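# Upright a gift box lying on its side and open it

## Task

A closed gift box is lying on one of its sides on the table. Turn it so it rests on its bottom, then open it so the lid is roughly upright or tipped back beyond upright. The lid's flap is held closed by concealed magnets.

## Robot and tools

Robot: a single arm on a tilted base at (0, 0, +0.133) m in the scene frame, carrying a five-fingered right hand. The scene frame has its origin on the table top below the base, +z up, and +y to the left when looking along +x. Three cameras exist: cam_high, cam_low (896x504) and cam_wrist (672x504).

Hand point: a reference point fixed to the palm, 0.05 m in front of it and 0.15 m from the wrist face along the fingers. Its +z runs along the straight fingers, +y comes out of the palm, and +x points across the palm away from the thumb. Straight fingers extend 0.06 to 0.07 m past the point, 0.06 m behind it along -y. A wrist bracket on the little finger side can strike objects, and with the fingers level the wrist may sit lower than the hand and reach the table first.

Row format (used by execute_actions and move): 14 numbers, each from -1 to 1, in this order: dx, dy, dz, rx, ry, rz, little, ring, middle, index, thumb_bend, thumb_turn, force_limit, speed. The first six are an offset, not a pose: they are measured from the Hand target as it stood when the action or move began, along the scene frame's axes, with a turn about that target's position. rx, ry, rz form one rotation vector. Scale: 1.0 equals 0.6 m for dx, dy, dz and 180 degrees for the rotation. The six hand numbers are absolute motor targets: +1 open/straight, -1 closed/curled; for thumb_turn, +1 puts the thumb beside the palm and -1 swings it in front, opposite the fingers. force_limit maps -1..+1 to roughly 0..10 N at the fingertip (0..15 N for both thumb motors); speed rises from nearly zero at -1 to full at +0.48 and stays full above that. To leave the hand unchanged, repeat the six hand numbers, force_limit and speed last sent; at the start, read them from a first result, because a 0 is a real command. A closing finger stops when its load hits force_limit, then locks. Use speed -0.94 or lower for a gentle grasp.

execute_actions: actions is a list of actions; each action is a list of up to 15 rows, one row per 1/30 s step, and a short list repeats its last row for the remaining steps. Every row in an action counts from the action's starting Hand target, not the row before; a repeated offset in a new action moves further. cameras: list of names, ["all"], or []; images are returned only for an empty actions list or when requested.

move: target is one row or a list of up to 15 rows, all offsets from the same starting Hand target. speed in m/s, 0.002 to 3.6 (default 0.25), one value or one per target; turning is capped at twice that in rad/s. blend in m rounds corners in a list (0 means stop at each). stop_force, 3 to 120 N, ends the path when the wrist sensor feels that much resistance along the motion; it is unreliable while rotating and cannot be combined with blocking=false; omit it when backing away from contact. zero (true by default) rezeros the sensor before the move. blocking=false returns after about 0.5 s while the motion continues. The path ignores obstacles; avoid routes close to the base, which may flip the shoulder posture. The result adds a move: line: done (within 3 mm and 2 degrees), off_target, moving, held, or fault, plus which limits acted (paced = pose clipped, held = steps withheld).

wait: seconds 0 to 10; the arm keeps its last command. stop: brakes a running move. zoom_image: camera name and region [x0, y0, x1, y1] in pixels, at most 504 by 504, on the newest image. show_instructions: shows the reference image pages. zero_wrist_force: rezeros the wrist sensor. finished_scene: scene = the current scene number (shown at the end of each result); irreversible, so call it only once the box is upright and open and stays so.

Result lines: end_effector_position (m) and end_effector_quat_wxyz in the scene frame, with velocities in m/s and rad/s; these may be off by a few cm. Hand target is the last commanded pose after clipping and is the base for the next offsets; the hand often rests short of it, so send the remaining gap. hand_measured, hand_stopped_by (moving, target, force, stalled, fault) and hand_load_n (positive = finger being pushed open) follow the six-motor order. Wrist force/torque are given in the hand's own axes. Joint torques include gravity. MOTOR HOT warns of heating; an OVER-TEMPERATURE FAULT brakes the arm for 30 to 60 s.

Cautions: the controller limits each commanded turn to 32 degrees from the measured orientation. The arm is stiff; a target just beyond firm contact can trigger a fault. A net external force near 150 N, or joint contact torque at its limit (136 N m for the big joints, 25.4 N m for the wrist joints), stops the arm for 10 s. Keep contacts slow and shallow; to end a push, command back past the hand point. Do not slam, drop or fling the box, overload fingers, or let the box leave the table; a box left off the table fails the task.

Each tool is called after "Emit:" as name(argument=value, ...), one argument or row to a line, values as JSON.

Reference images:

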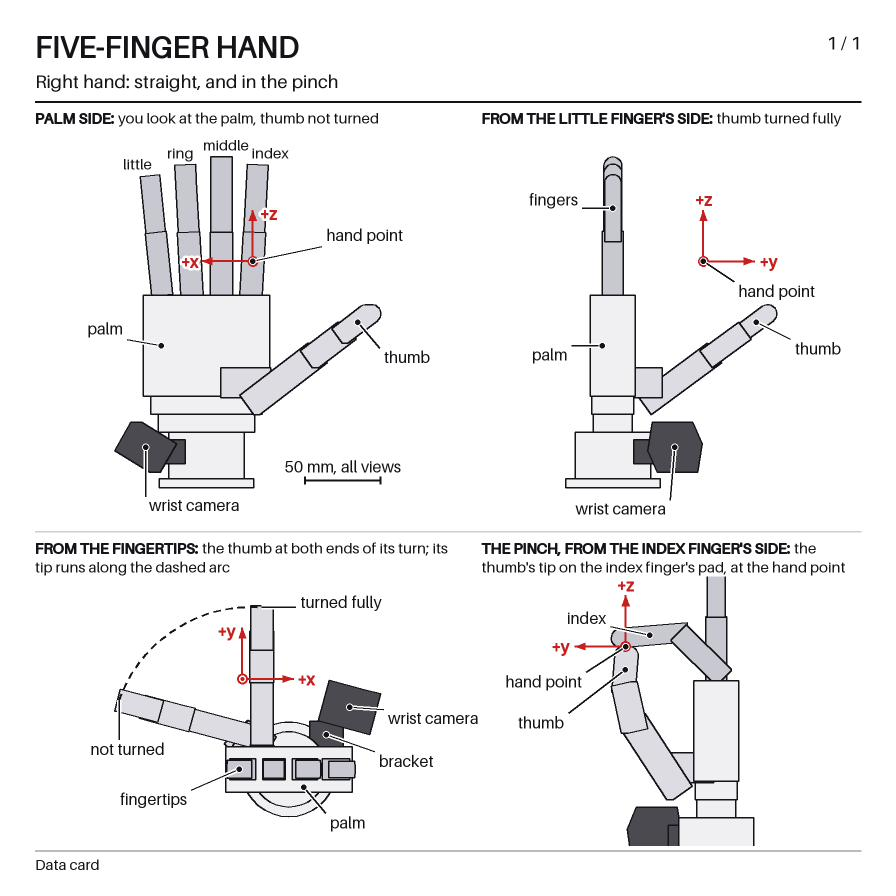

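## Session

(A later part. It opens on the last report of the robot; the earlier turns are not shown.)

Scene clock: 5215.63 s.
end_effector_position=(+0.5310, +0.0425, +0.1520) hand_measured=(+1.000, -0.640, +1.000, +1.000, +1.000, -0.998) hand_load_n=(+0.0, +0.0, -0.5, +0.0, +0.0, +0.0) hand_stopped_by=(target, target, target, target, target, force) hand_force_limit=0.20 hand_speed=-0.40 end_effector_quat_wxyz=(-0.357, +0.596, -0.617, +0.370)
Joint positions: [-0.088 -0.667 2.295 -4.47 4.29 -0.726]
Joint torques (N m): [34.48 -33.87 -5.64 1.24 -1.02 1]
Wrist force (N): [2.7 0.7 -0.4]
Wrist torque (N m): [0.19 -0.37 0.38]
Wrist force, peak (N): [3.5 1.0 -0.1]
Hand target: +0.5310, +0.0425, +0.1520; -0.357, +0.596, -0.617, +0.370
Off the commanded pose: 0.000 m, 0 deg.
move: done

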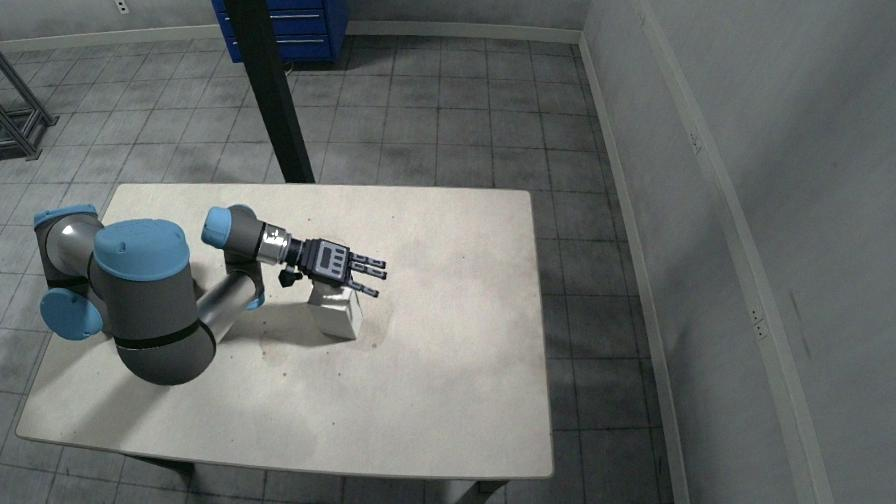

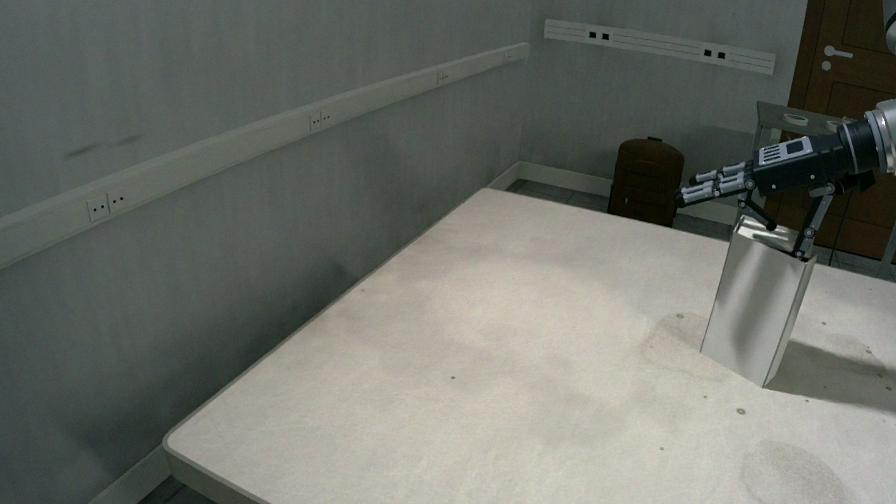

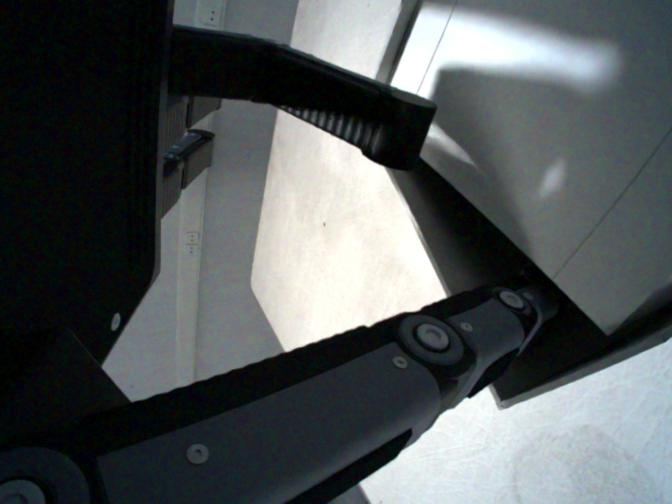

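Emit:
move(
  target=[
    [0,0,-0.05,0,0,0,1,-0.64,1,1,1,-1,0.2,-0.4],
  ],
  speed=0.012,
  stop_force=3,
  cameras=["cam_low","cam_wrist","cam_high"],
)

Emit:
zoom_image(
  camera="cam_low",
  region=[690, 150, 850, 310],
)

Emit:
zoom_image(
  camera="cam_wrist",
  region=[336, 100, 672, 504],
)

Scene clock: 5222.27 s.
end_effector_position=(+0.5310, +0.0425, +0.1369) hand_measured=(+1.000, -0.640, +1.000, +1.000, +1.000, -0.998) hand_load_n=(+0.0, -2.0, +0.0, +0.0, +0.0, +0.0) hand_stopped_by=(target, target, target, target, target, force) hand_force_limit=0.20 hand_speed=-0.40 end_effector_quat_wxyz=(-0.357, +0.596, -0.617, +0.370)
Joint positions: [-0.12 -0.633 2.294 -4.507 4.321 -0.736]
Joint torques (N m): [33.75 -33.78 8.4 1.48 0.02 1.6]
Wrist force (N): [1.6 -2.7 -1.6]
Wrist torque (N m): [0.11 -0.23 0.22]
Wrist force, peak (N): [1.4 -7.0 -2.4]
Hand target: +0.5310, +0.0425, +0.1369; -0.357, +0.596, -0.617, +0.370 (not the last commanded pose)
Off the commanded pose: 0.015 m, 0 deg.
move: contact

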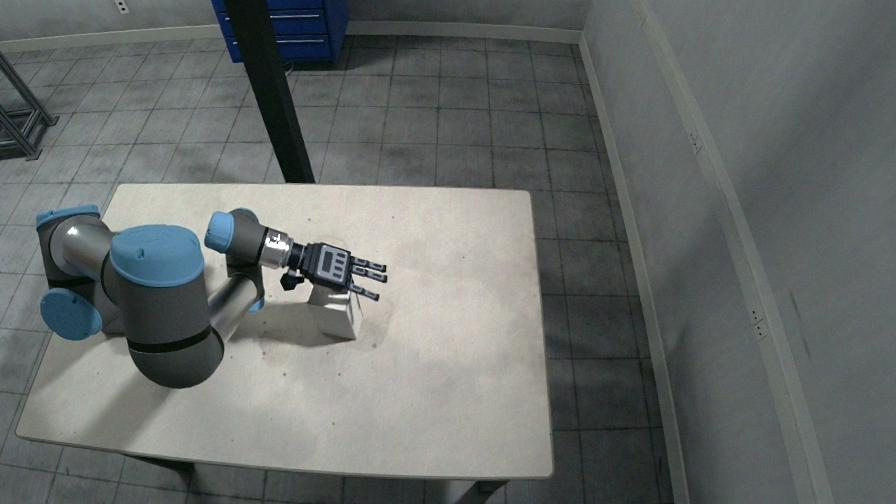

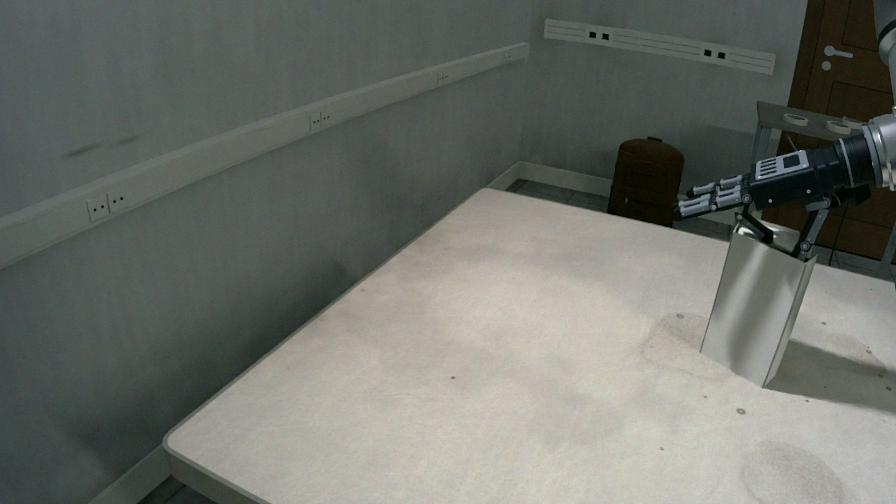

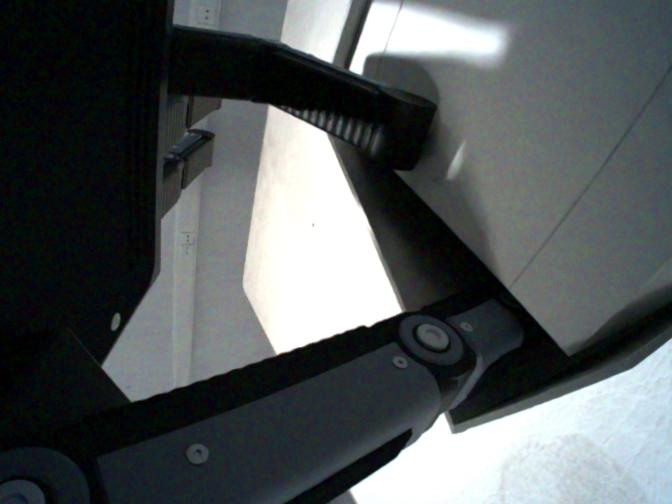

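Scaled by 3.150 from the camera's 896x504 image, which has a finer 1280x720 frame.

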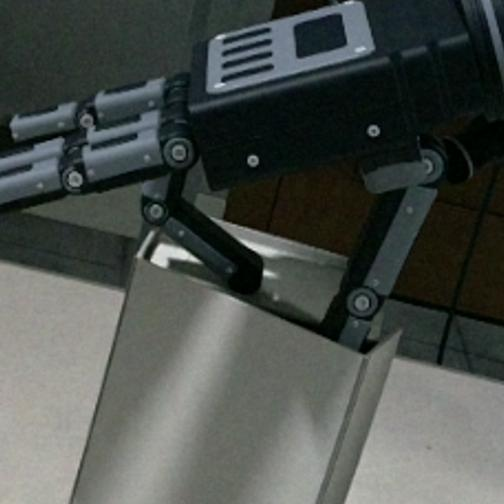

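Scaled by 1.248 from the camera's 672x504 image, which has a finer 960x720 frame.

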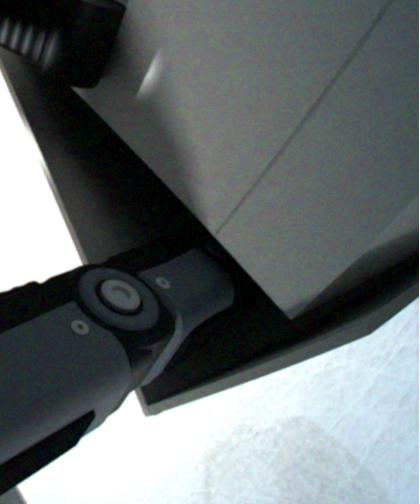

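Emit:
move(
  target=[0,0,-0.03,0,0,0,1,-0.64,1,1,1,-1,0.2,-0.4],
  speed=0.006,
  stop_force=9,
  cameras=[],
)

Emit:
execute_actions(
  actions=[
    [[0,0,0,0,0,0,1,-0.64,1,1,1,-0.85,-0.2,-0.8]],
    [[0,0,0,0,0,0,1,-0.64,1,1,1,-0.85,-0.2,-0.8]],
    [[0,0,0,0,0,0,1,-0.64,1,1,1,-0.7,-0.2,-0.8]],
    [[0,0,0,0,0,0,1,-0.64,1,1,1,-0.7,-0.2,-0.8]],
  ],
  cameras=["cam_low","cam_wrist","cam_high"],
)

Emit:
zoom_image(
  camera="cam_low",
  region=[660, 150, 860, 400],
)

Scene clock: 5232.57 s.
end_effector_position=(+0.5310, +0.0425, +0.1362) hand_measured=(+1.000, -0.640, +1.000, +1.000, +1.000, -0.998) hand_load_n=(+0.0, -7.5, +0.0, +0.0, +0.5, +0.0) hand_stopped_by=(target, target, target, target, target, force) hand_force_limit=0.20 hand_speed=-0.40 end_effector_quat_wxyz=(-0.357, +0.596, -0.617, +0.370)
Joint positions: [-0.122 -0.631 2.294 -4.508 4.323 -0.736]
Joint torques (N m): [30.64 -29.55 7.57 2.63 -2.82 1.67]
Wrist force (N): [1.1 -10.8 -3.0]
Wrist torque (N m): [-0.03 -0.16 -0.10]
Wrist force, peak (N): [1.1 -14.2 -3.8]
Hand target: +0.5310, +0.0426, +0.1362; -0.357, +0.596, -0.617, +0.370 (not the last commanded pose)
Off the commanded pose: 0.017 m, 0 deg.
move: contact
No camera images: "cameras" was empty.

Scene clock: 5234.77 s.
end_effector_position=(+0.5310, +0.0426, +0.1362) hand_measured=(+1.000, -0.640, +1.000, +1.000, +1.000, -0.700) hand_load_n=(+0.0, -10.5, +0.0, +0.0, -0.5, -4.0) hand_stopped_by=(target, target, target, target, target, target) hand_force_limit=-0.20 hand_speed=-0.80 end_effector_quat_wxyz=(-0.357, +0.596, -0.617, +0.370)
Joint positions: [-0.122 -0.631 2.294 -4.508 4.323 -0.736]
Joint torques (N m): [30.81 -24.88 2.03 1.28 1.35 1.64]
Wrist force (N): [4.9 -7.1 -5.1]
Wrist torque (N m): [-0.01 -0.14 -0.12]
Wrist force, peak (N): [4.3 -8.9 -6.3]
Hand target: +0.5310, +0.0426, +0.1362; -0.357, +0.596, -0.617, +0.370
Off the commanded pose: 0.000 m, 0 deg.

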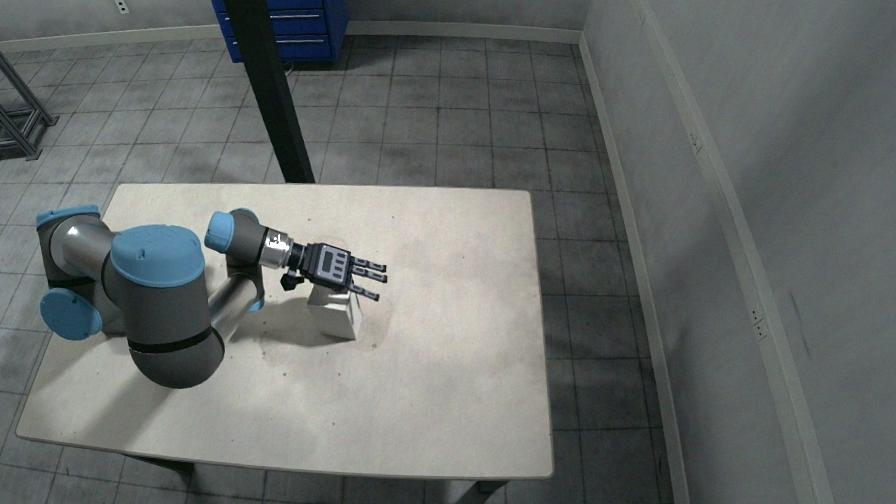

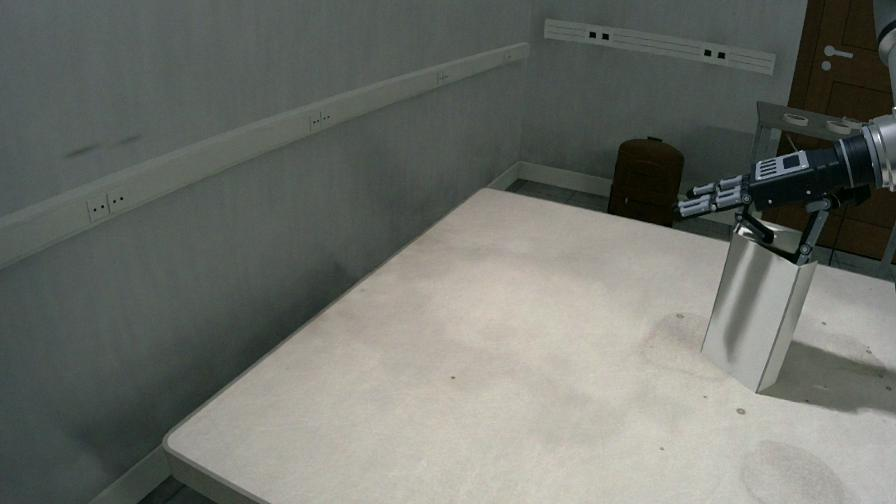

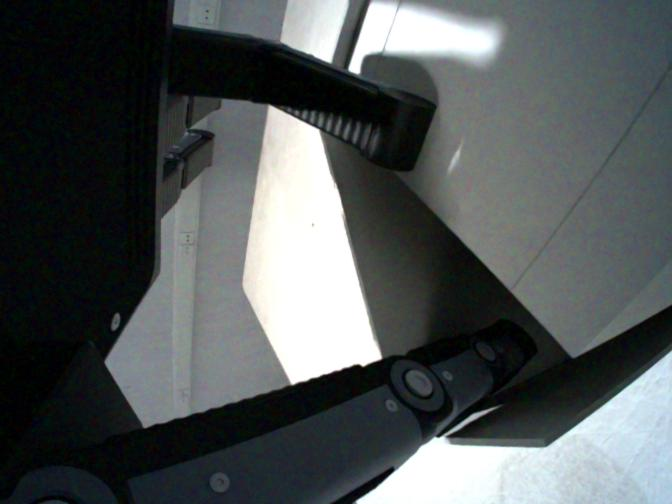

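Scaled by 2.016 from the camera's 896x504 image, which has a finer 1280x720 frame.

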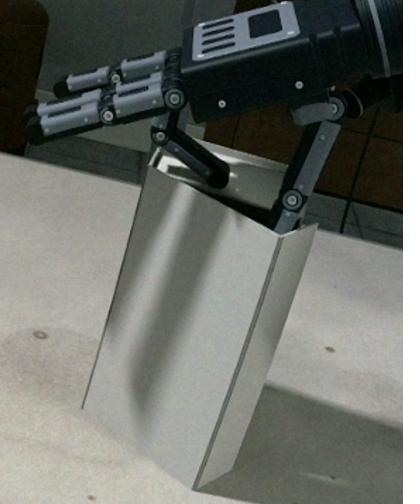

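Emit:
execute_actions(
  actions=[
    [[0,0,0,0,0,0,1,-0.64,1,1,1,-0.55,0.0,-0.8]],
    [[0,0,0,0,0,0,1,-0.64,1,1,1,-0.55,0.0,-0.8]],
    [[0,0,0,0,0,0,1,-0.64,1,1,1,-0.4,0.0,-0.8]],
    [[0,0,0,0,0,0,1,-0.64,1,1,1,-0.4,0.0,-0.8]],
  ],
  cameras=["cam_low","cam_wrist","cam_high"],
)

Emit:
zoom_image(
  camera="cam_low",
  region=[660, 150, 860, 400],
)

Emit:
zoom_image(
  camera="cam_high",
  region=[260, 220, 400, 360],
)

Scene clock: 5241.17 s.
end_effector_position=(+0.5310, +0.0426, +0.1362) hand_measured=(+1.000, -0.640, +1.000, +1.000, +1.000, -0.400) hand_load_n=(-0.5, -10.5, +0.0, +0.0, -1.5, -3.0) hand_stopped_by=(target, target, target, target, target, target) hand_force_limit=0.00 hand_speed=-0.80 end_effector_quat_wxyz=(-0.357, +0.596, -0.617, +0.370)
Joint positions: [-0.122 -0.631 2.294 -4.508 4.323 -0.736]
Joint torques (N m): [31.68 -15.81 -3.63 -1.85 0.33 1.64]
Wrist force (N): [4.1 -6.1 -5.3]
Wrist torque (N m): [0.02 -0.08 -0.06]
Wrist force, peak (N): [5.1 -9.1 -6.0]
Hand target: +0.5310, +0.0426, +0.1362; -0.357, +0.596, -0.617, +0.370
Off the commanded pose: 0.000 m, 0 deg.

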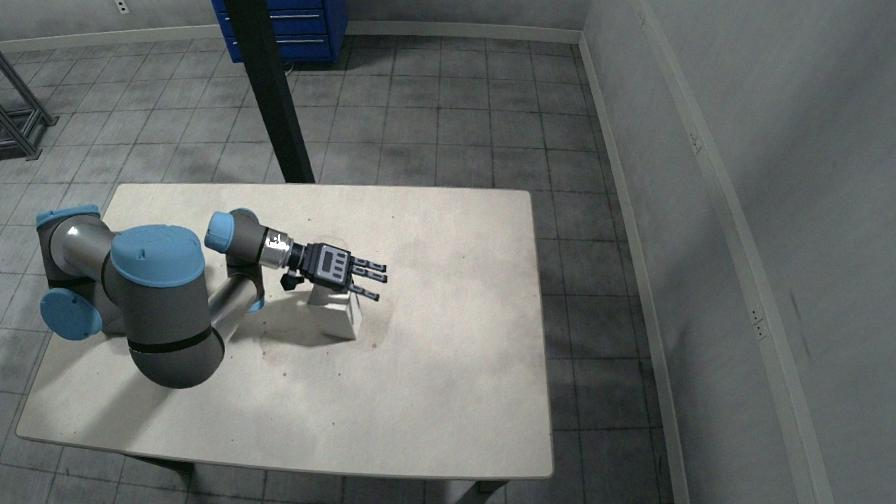

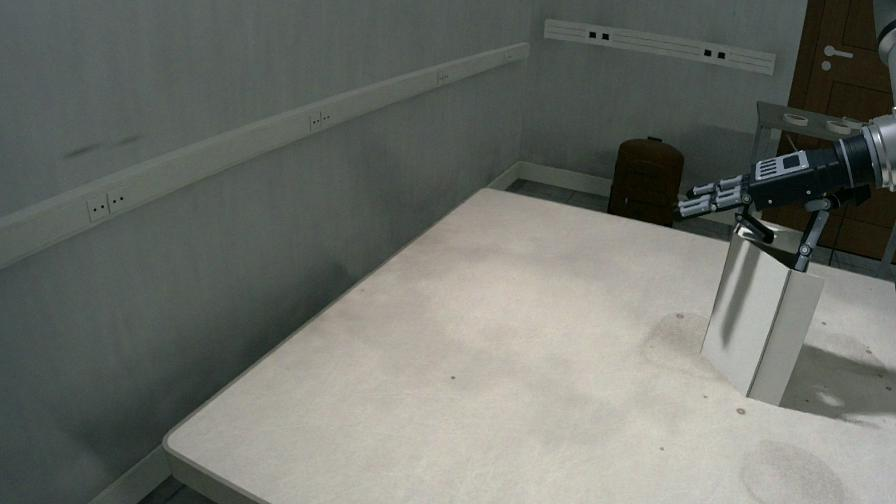

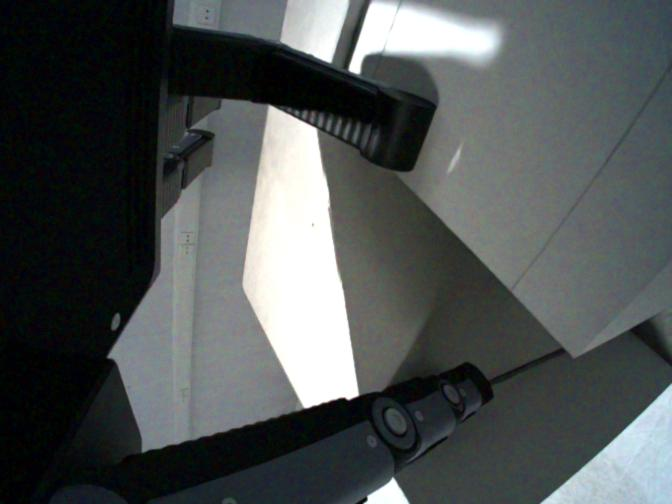

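Scaled by 2.016 from the camera's 896x504 image, which has a finer 1280x720 frame.

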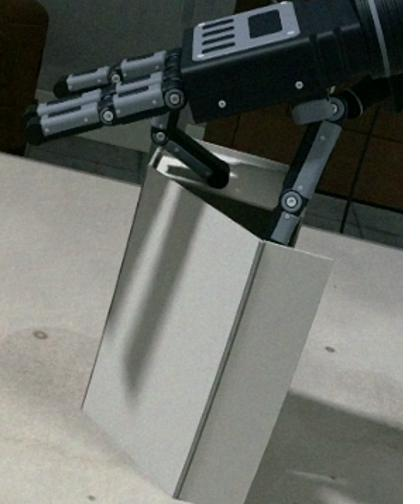

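Scaled by 3.600 from the camera's 896x504 image, which has a finer 1280x720 frame.

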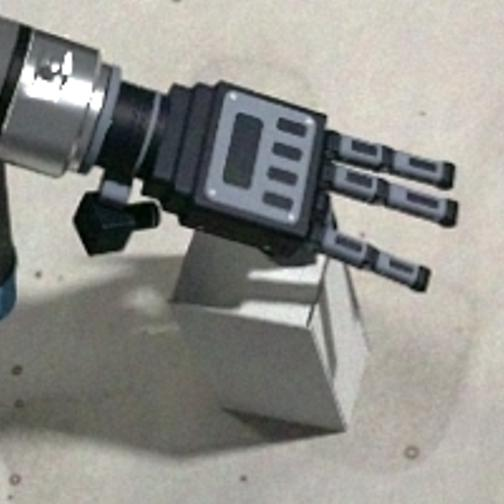

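Emit:
execute_actions(
  actions=[
    [[0,0,0,0,0,0,1,-0.64,1,1,1,-0.25,0.0,-0.8]],
    [[0,0,0,0,0,0,1,-0.64,1,1,1,-0.25,0.0,-0.8]],
    [[0,0,0,0,0,0,1,-0.64,1,1,1,-0.1,0.0,-0.8]],
    [[0,0,0,0,0,0,1,-0.64,1,1,1,-0.1,0.0,-0.8]],
  ],
  cameras=["cam_low","cam_wrist","cam_high"],
)

Emit:
zoom_image(
  camera="cam_low",
  region=[660, 150, 860, 400],
)

Scene clock: 5247.27 s.
end_effector_position=(+0.5310, +0.0426, +0.1362) hand_measured=(+1.000, -0.640, +1.000, +1.000, +1.000, -0.100) hand_load_n=(+0.0, -10.0, +0.0, +0.0, -0.5, -1.0) hand_stopped_by=(target, target, target, target, target, target) hand_force_limit=0.00 hand_speed=-0.80 end_effector_quat_wxyz=(-0.357, +0.596, -0.617, +0.370)
Joint positions: [-0.122 -0.631 2.294 -4.508 4.323 -0.736]
Joint torques (N m): [30.56 -15.02 -3.08 -1.82 -0.54 1.56]
Wrist force (N): [2.1 -6.4 -6.6]
Wrist torque (N m): [0.04 -0.02 0.03]
Wrist force, peak (N): [4.1 -7.5 -6.3]
Hand target: +0.5310, +0.0426, +0.1362; -0.357, +0.596, -0.617, +0.370
Off the commanded pose: 0.000 m, 0 deg.

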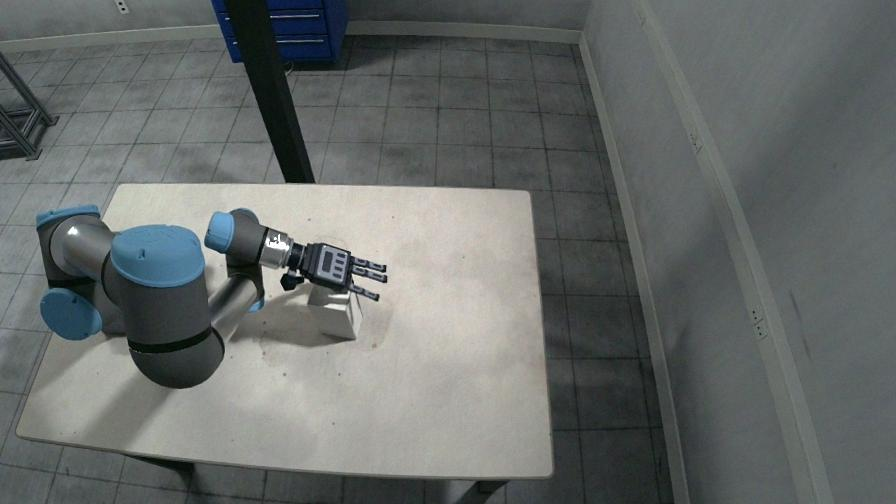

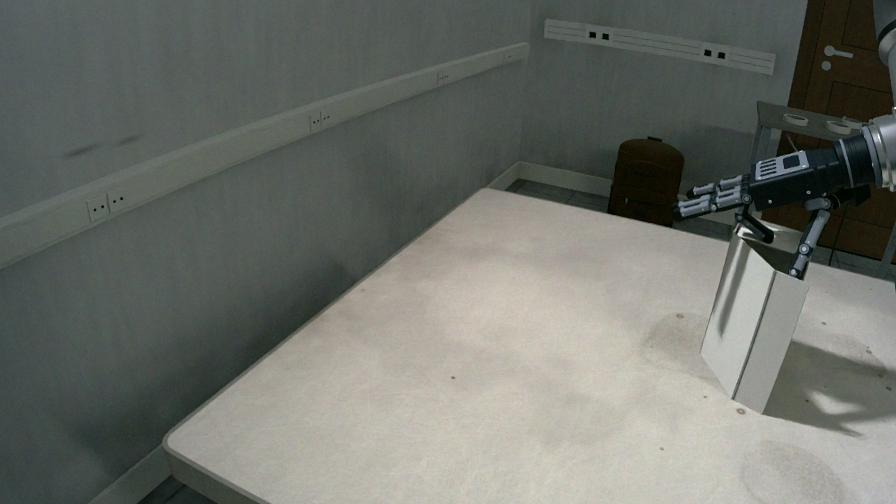

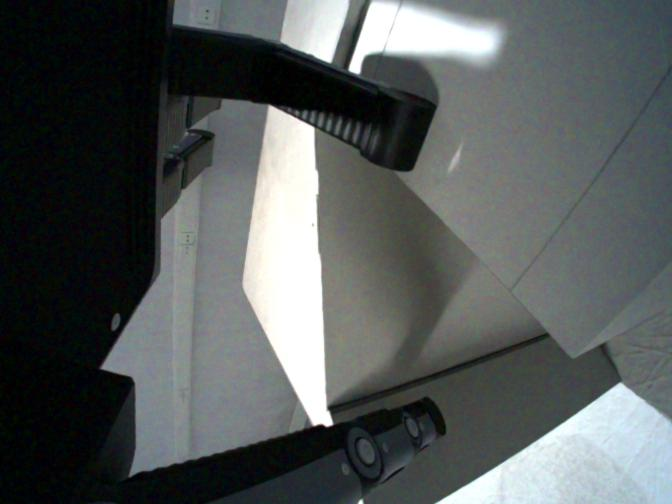

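Scaled by 2.016 from the camera's 896x504 image, which has a finer 1280x720 frame.

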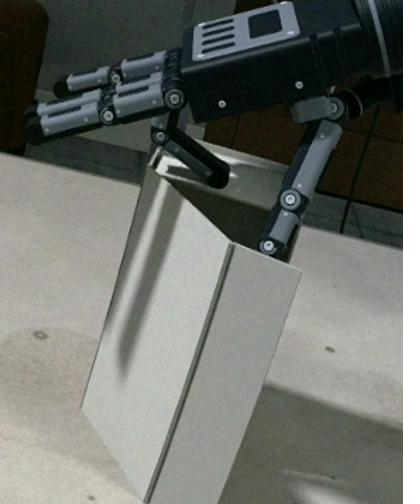

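Emit:
execute_actions(
  actions=[
    [[0,0,0,0,0,0,1,-0.64,1,1,1,-0.4,0.0,-0.5]],
    [[0,0,0,0,0,0,1,-0.64,1,1,1,-0.95,0.0,-0.5]],
    [[0,0,0,0,0,0,1,-0.64,1,1,1,-0.95,0.0,-0.5]],
  ],
  cameras=["cam_wrist"],
)

Emit:
move(
  target=[
    [0,0,0.08,0,0,0,1,-0.64,1,1,1,-0.95,0.0,-0.5],
    [-0.12,0.12,0.12,0,0,0,1,-0.64,1,1,1,-0.95,0.0,-0.5],
  ],
  speed=[0.03,0.2],
  blend=[0.01,0],
  cameras=["cam_low","cam_wrist","cam_high"],
)

Emit:
zoom_image(
  camera="cam_low",
  region=[660, 180, 860, 420],
)

Emit:
zoom_image(
  camera="cam_high",
  region=[270, 240, 380, 350],
)

Scene clock: 5273.40 s.
end_effector_position=(+0.5310, +0.0426, +0.1362) hand_measured=(+1.000, -0.640, +1.000, +1.000, +1.000, -0.950) hand_load_n=(+0.0, -10.0, +0.0, +0.0, +0.0, +0.0) hand_stopped_by=(target, target, target, target, target, target) hand_force_limit=0.00 hand_speed=-0.50 end_effector_quat_wxyz=(-0.357, +0.596, -0.617, +0.370)
Joint positions: [-0.122 -0.631 2.294 -4.508 4.323 -0.736]
Joint torques (N m): [30.35 -14.76 -3.34 -1.84 -1.53 1.46]
Wrist force (N): [1.9 -6.5 -7.0]
Wrist torque (N m): [0.04 -0.02 0.06]
Wrist force, peak (N): [2.3 -7.1 -7.2]
Hand target: +0.5310, +0.0426, +0.1362; -0.357, +0.596, -0.617, +0.370
Off the commanded pose: 0.000 m, 0 deg.
Images, in order (width x height): cam_wrist 672x504.

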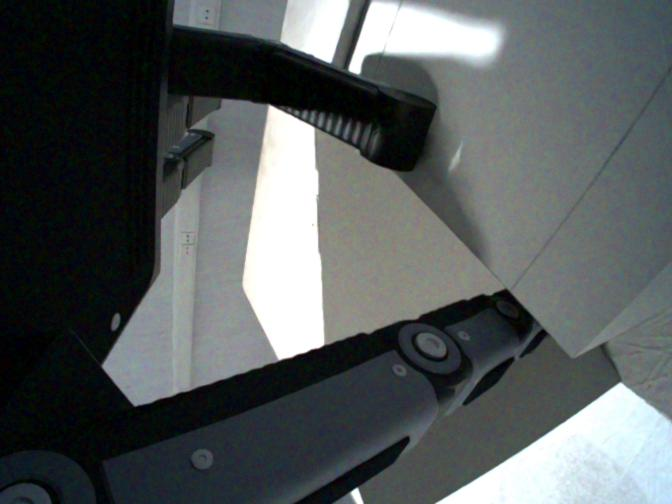

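Scene clock: 5276.00 s.
end_effector_position=(+0.4591, +0.1145, +0.2082) hand_measured=(+1.000, -0.640, +1.000, +1.000, +1.000, -0.950) hand_load_n=(+0.0, +0.0, +0.0, +0.0, +0.0, +0.0) hand_stopped_by=(target, target, target, target, target, target) hand_force_limit=0.00 hand_speed=-0.50 end_effector_quat_wxyz=(-0.358, +0.596, -0.617, +0.370)
Joint positions: [0.22 -0.617 2.321 -4.481 3.999 -0.607]
Joint torques (N m): [30.33 -22.31 0.91 0.33 -0.8 -0.33]
Wrist force (N): [2.9 0.8 -0.2]
Wrist torque (N m): [0.15 -0.39 0.38]
Wrist force, peak (N): [2.1 -6.0 -6.2]
Hand target: +0.4590, +0.1146, +0.2082; -0.357, +0.596, -0.617, +0.370
Off the commanded pose: 0.000 m, 0 deg.
move: done

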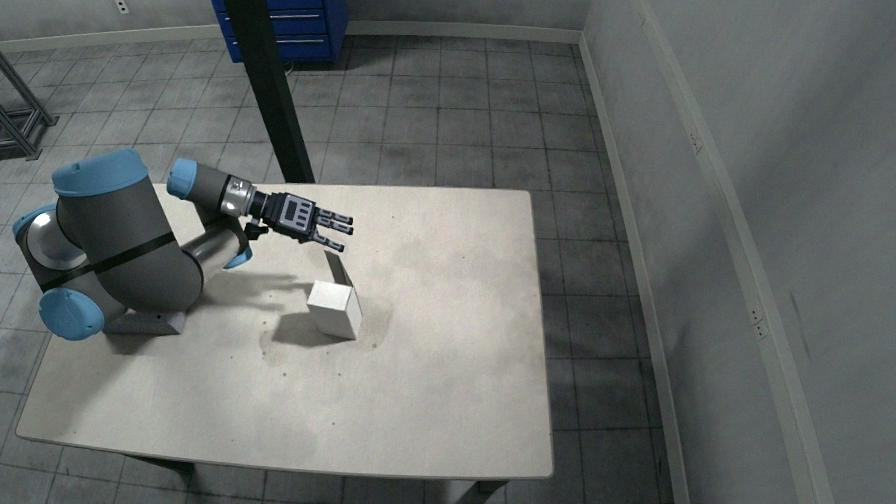

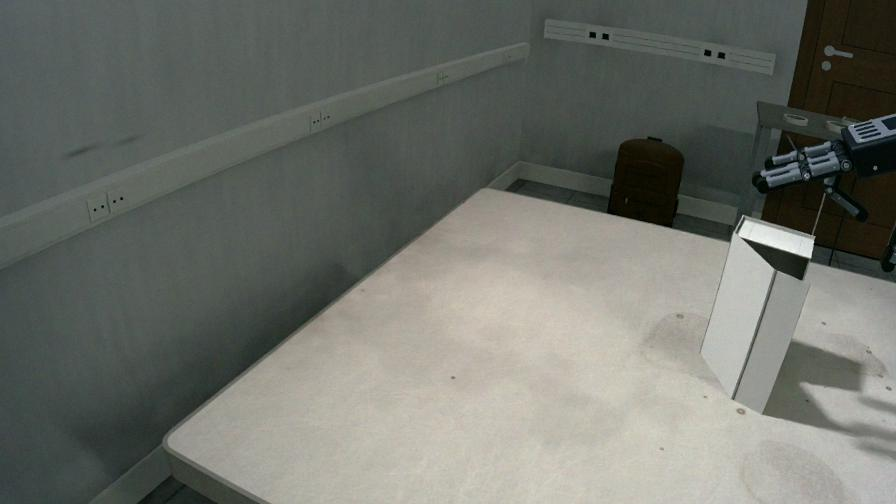

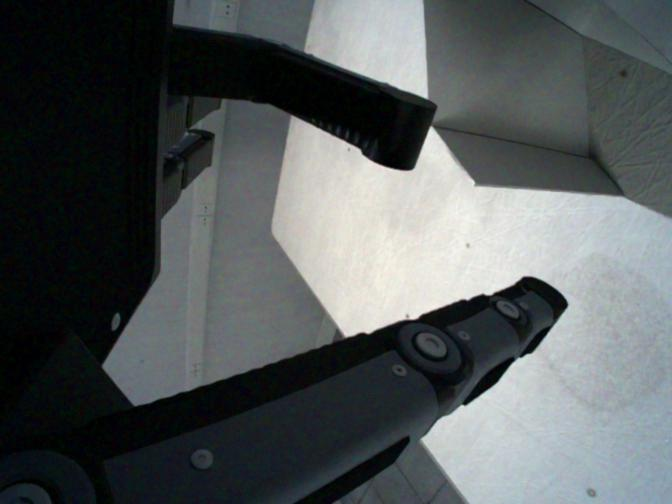

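Scaled by 2.100 from the camera's 896x504 image, which has a finer 1280x720 frame.

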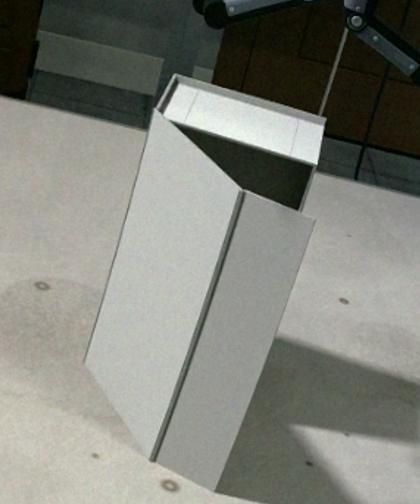

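Scaled by 4.582 from the camera's 896x504 image, which has a finer 1280x720 frame.

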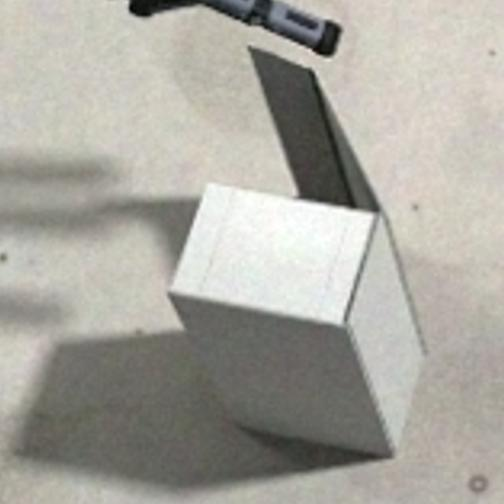

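Emit:
move(
  target=[
    [0.06,-0.06,0.0,0,0,-0.1,1,-0.64,1,1,1,-1,0.0,-0.5],
    [0.144,-0.1528,-0.05,0,0,-0.2,1,-0.64,1,1,1,-1,0.0,-0.5],
  ],
  speed=0.15,
  blend=[0.03,0],
  cameras=["cam_low","cam_wrist","cam_high"],
)

Emit:
zoom_image(
  camera="cam_low",
  region=[660, 120, 860, 320],
)

Emit:
zoom_image(
  camera="cam_wrist",
  region=[280, 0, 672, 400],
)

Scene clock: 5289.83 s.
end_effector_position=(+0.4753, +0.0981, +0.2082) hand_measured=(+1.000, -0.640, +1.000, +1.000, +1.000, -1.000) hand_load_n=(+0.0, +0.0, +0.0, +0.0, +0.0, +0.0) hand_stopped_by=(target, target, target, target, target, target) hand_force_limit=0.00 hand_speed=-0.50 end_effector_quat_wxyz=(+0.330, -0.550, +0.658, -0.395)
Joint positions: [0.226 -0.592 2.242 -4.525 3.889 -0.606]
Joint torques (N m): [27.97 -25.26 4.45 0.71 2.15 -0.85]
Wrist force (N): [2.3 0.3 -0.2]
Wrist torque (N m): [0.09 -0.30 0.32]
Wrist force, peak (N): [2.8 1.1 -0.8]
Hand target: +0.4753, +0.0981, +0.2082; +0.330, -0.550, +0.658, -0.395 (not the last commanded pose)
Off the commanded pose: 0.107 m, 28 deg.
move: held (a check stopped the path); path passed 0 of 2 targets; limits=held
pose unreachable: on one or more control steps of this call, first in action 0 (counted from 0), an arm could not follow its commanded pose, so it was not sent that pose on those steps. It may still have moved: this result reports where it is.
cause: moving toward the commanded pose would bring two parts of the arm too close to each other (joints 4 (wrist 1) to 6 (wrist 3) lie between them).

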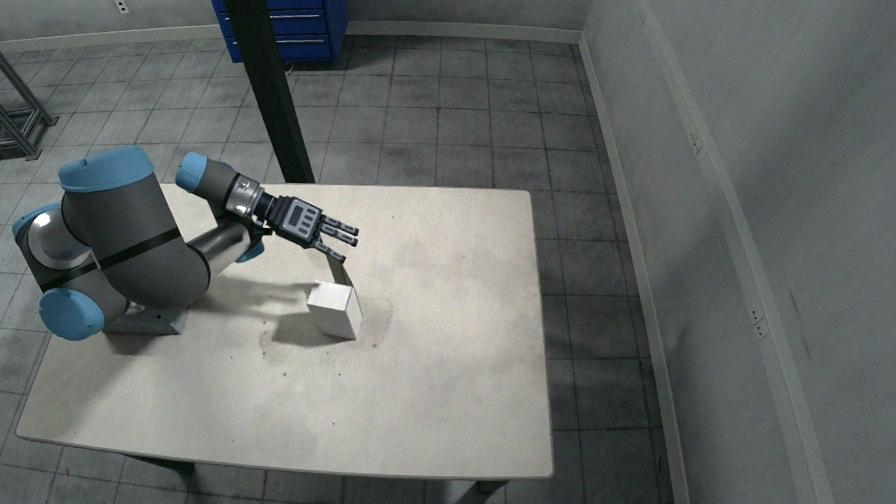

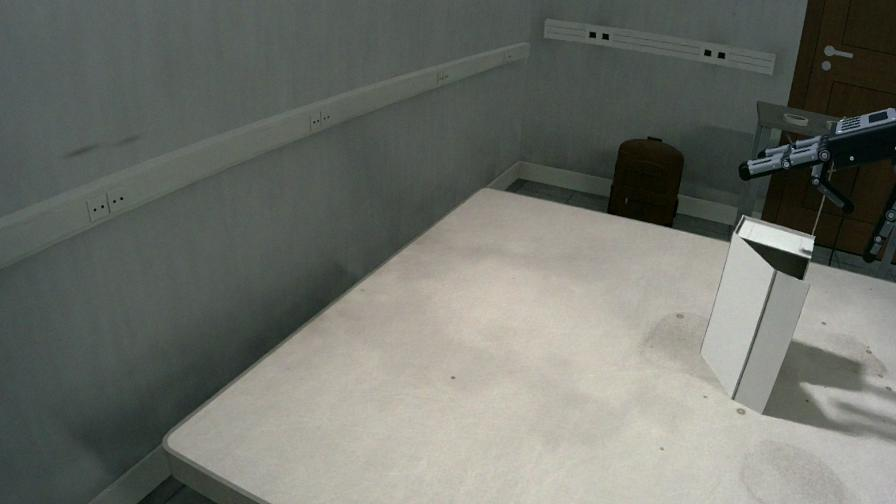

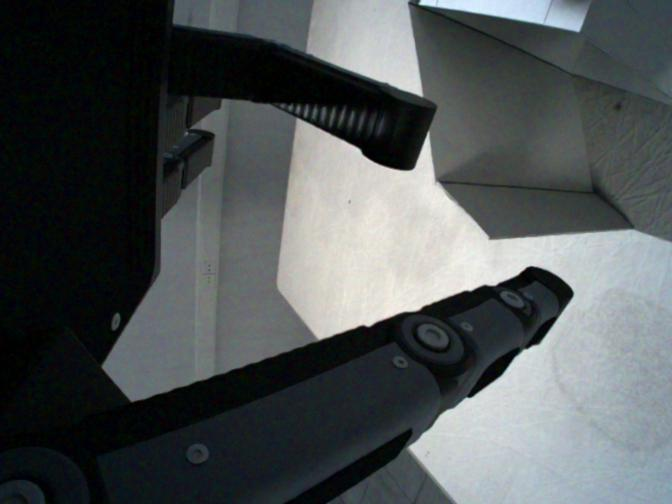

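Scaled by 2.520 from the camera's 896x504 image, which has a finer 1280x720 frame.

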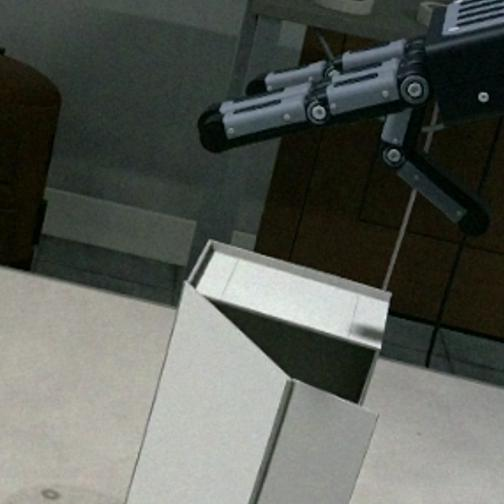

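Scaled by 1.260 from the camera's 672x504 image, which has a finer 960x720 frame.

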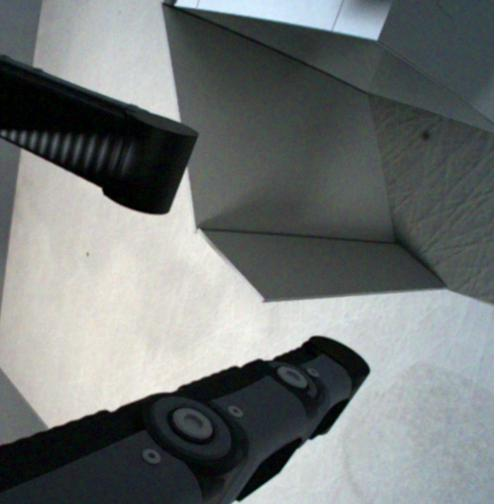

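Emit:
move(
  target=[
    [0.03,-0.05,0.07,-0.0215,0.0035,0.3366,1,1,0.6,0.6,1,-1,0.2,-0.5],
    [0.04,-0.15,0.07,-0.043,0.0069,0.6731,1,1,0.6,0.6,1,-1,0.2,-0.5],
  ],
  speed=0.25,
  blend=[0.03,0],
  cameras=[],
)

Scene clock: 5319.07 s.
end_effector_position=(+0.4993, +0.0082, +0.2502) hand_measured=(+1.000, +1.000, +0.600, +0.600, +1.000, -1.000) hand_load_n=(+0.0, +0.0, +0.0, +0.0, +0.0, +0.0) hand_stopped_by=(target, target, target, target, target, target) hand_force_limit=0.20 hand_speed=-0.50 end_effector_quat_wxyz=(-0.468, +0.864, +0.175, -0.063)
Joint positions: [-0.16 -1.248 1.79 -1.867 4.847 -1.886]
Joint torques (N m): [21.81 -32.24 -14.14 0.5 2.37 -0.35]
Wrist force (N): [2.6 0.2 -0.6]
Wrist torque (N m): [0.09 -0.33 0.26]
Wrist force, peak (N): [2.8 0.3 -0.9]
Hand target: +0.4993, +0.0081, +0.2502; -0.468, +0.864, +0.175, -0.063
Off the commanded pose: 0.000 m, 0 deg.
move: done
No camera images: "cameras" was empty.

Emit:
move(
  target=[-0.0072,-0.0597,-0.0837,-0.0215,0.0035,0.3366,1,1,0.6,0.6,1,-1,0.2,-0.5],
  speed=0.2,
  cameras=["cam_low","cam_wrist","cam_high"],
)

Emit:
zoom_image(
  camera="cam_wrist",
  region=[280, 0, 672, 400],
)

Emit:
zoom_image(
  camera="cam_low",
  region=[660, 120, 896, 400],
)

Scene clock: 5325.67 s.
end_effector_position=(+0.4950, -0.0276, +0.2000) hand_measured=(+1.000, +1.000, +0.600, +0.600, +1.000, -1.000) hand_load_n=(+0.0, +0.0, +0.5, +0.0, +0.0, +0.0) hand_stopped_by=(target, target, target, target, target, target) hand_force_limit=0.20 hand_speed=-0.50 end_effector_quat_wxyz=(-0.346, +0.672, +0.582, -0.300)
Joint positions: [-0.076 -0.878 1.375 -1.06 4.416 -2.343]
Joint torques (N m): [29.1 -40.77 -3.2 -2.23 1.67 1.41]
Wrist force (N): [2.4 0.3 -0.6]
Wrist torque (N m): [0.09 -0.35 0.27]
Wrist force, peak (N): [3.0 0.4 -0.7]
Hand target: +0.4950, -0.0277, +0.2000; -0.346, +0.672, +0.582, -0.300
Off the commanded pose: 0.000 m, 0 deg.
move: done

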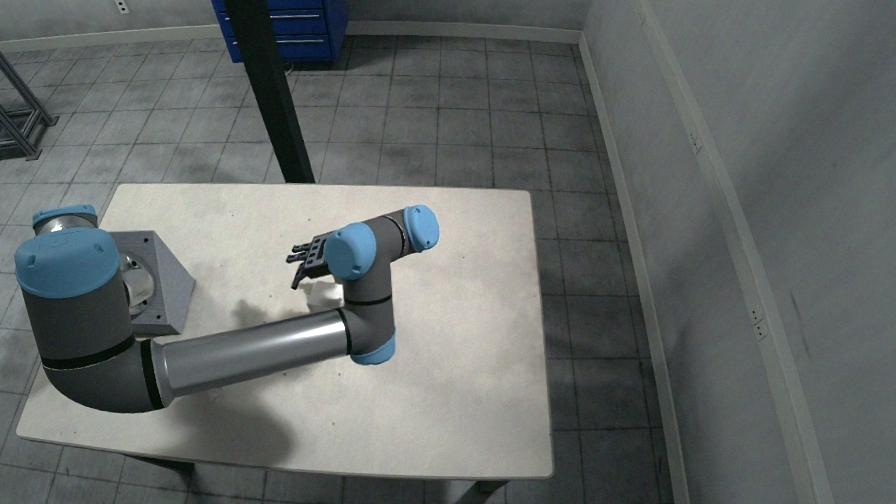

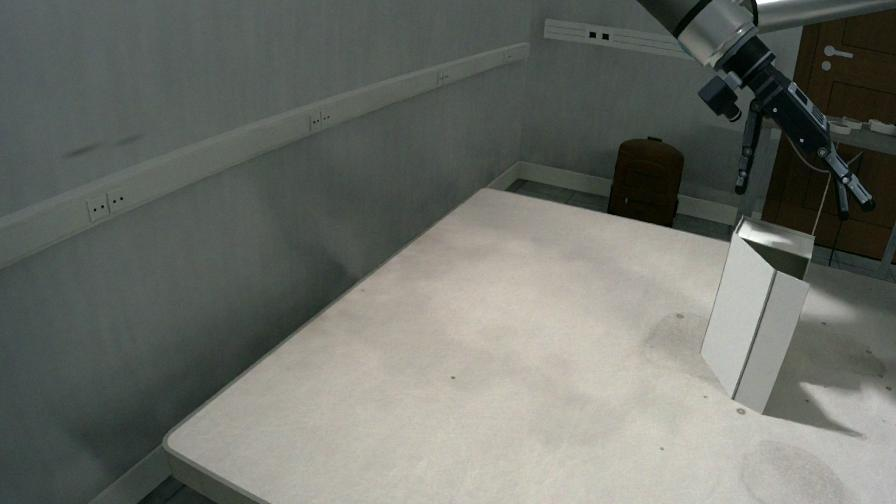

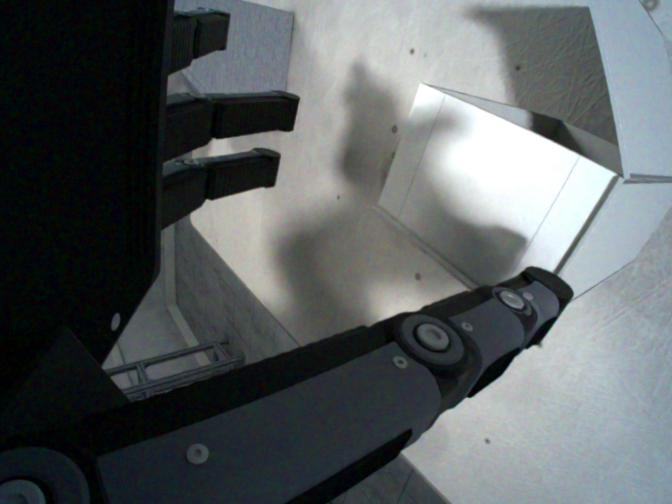

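Scaled by 1.260 from the camera's 672x504 image, which has a finer 960x720 frame.

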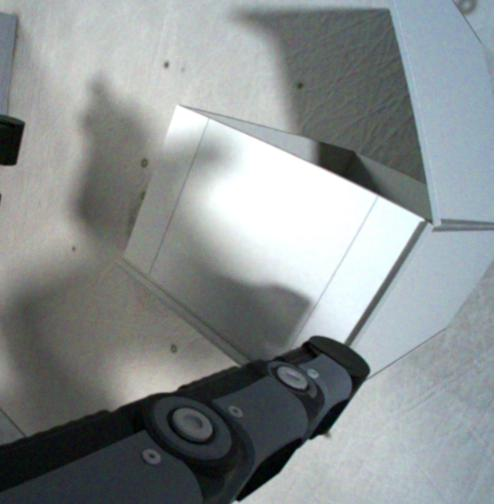

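Scaled by 1.800 from the camera's 896x504 image, which has a finer 1280x720 frame.

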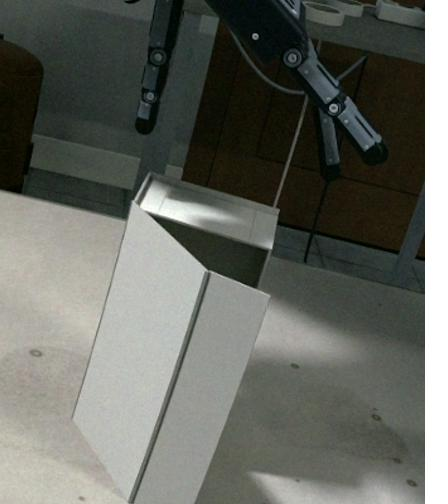

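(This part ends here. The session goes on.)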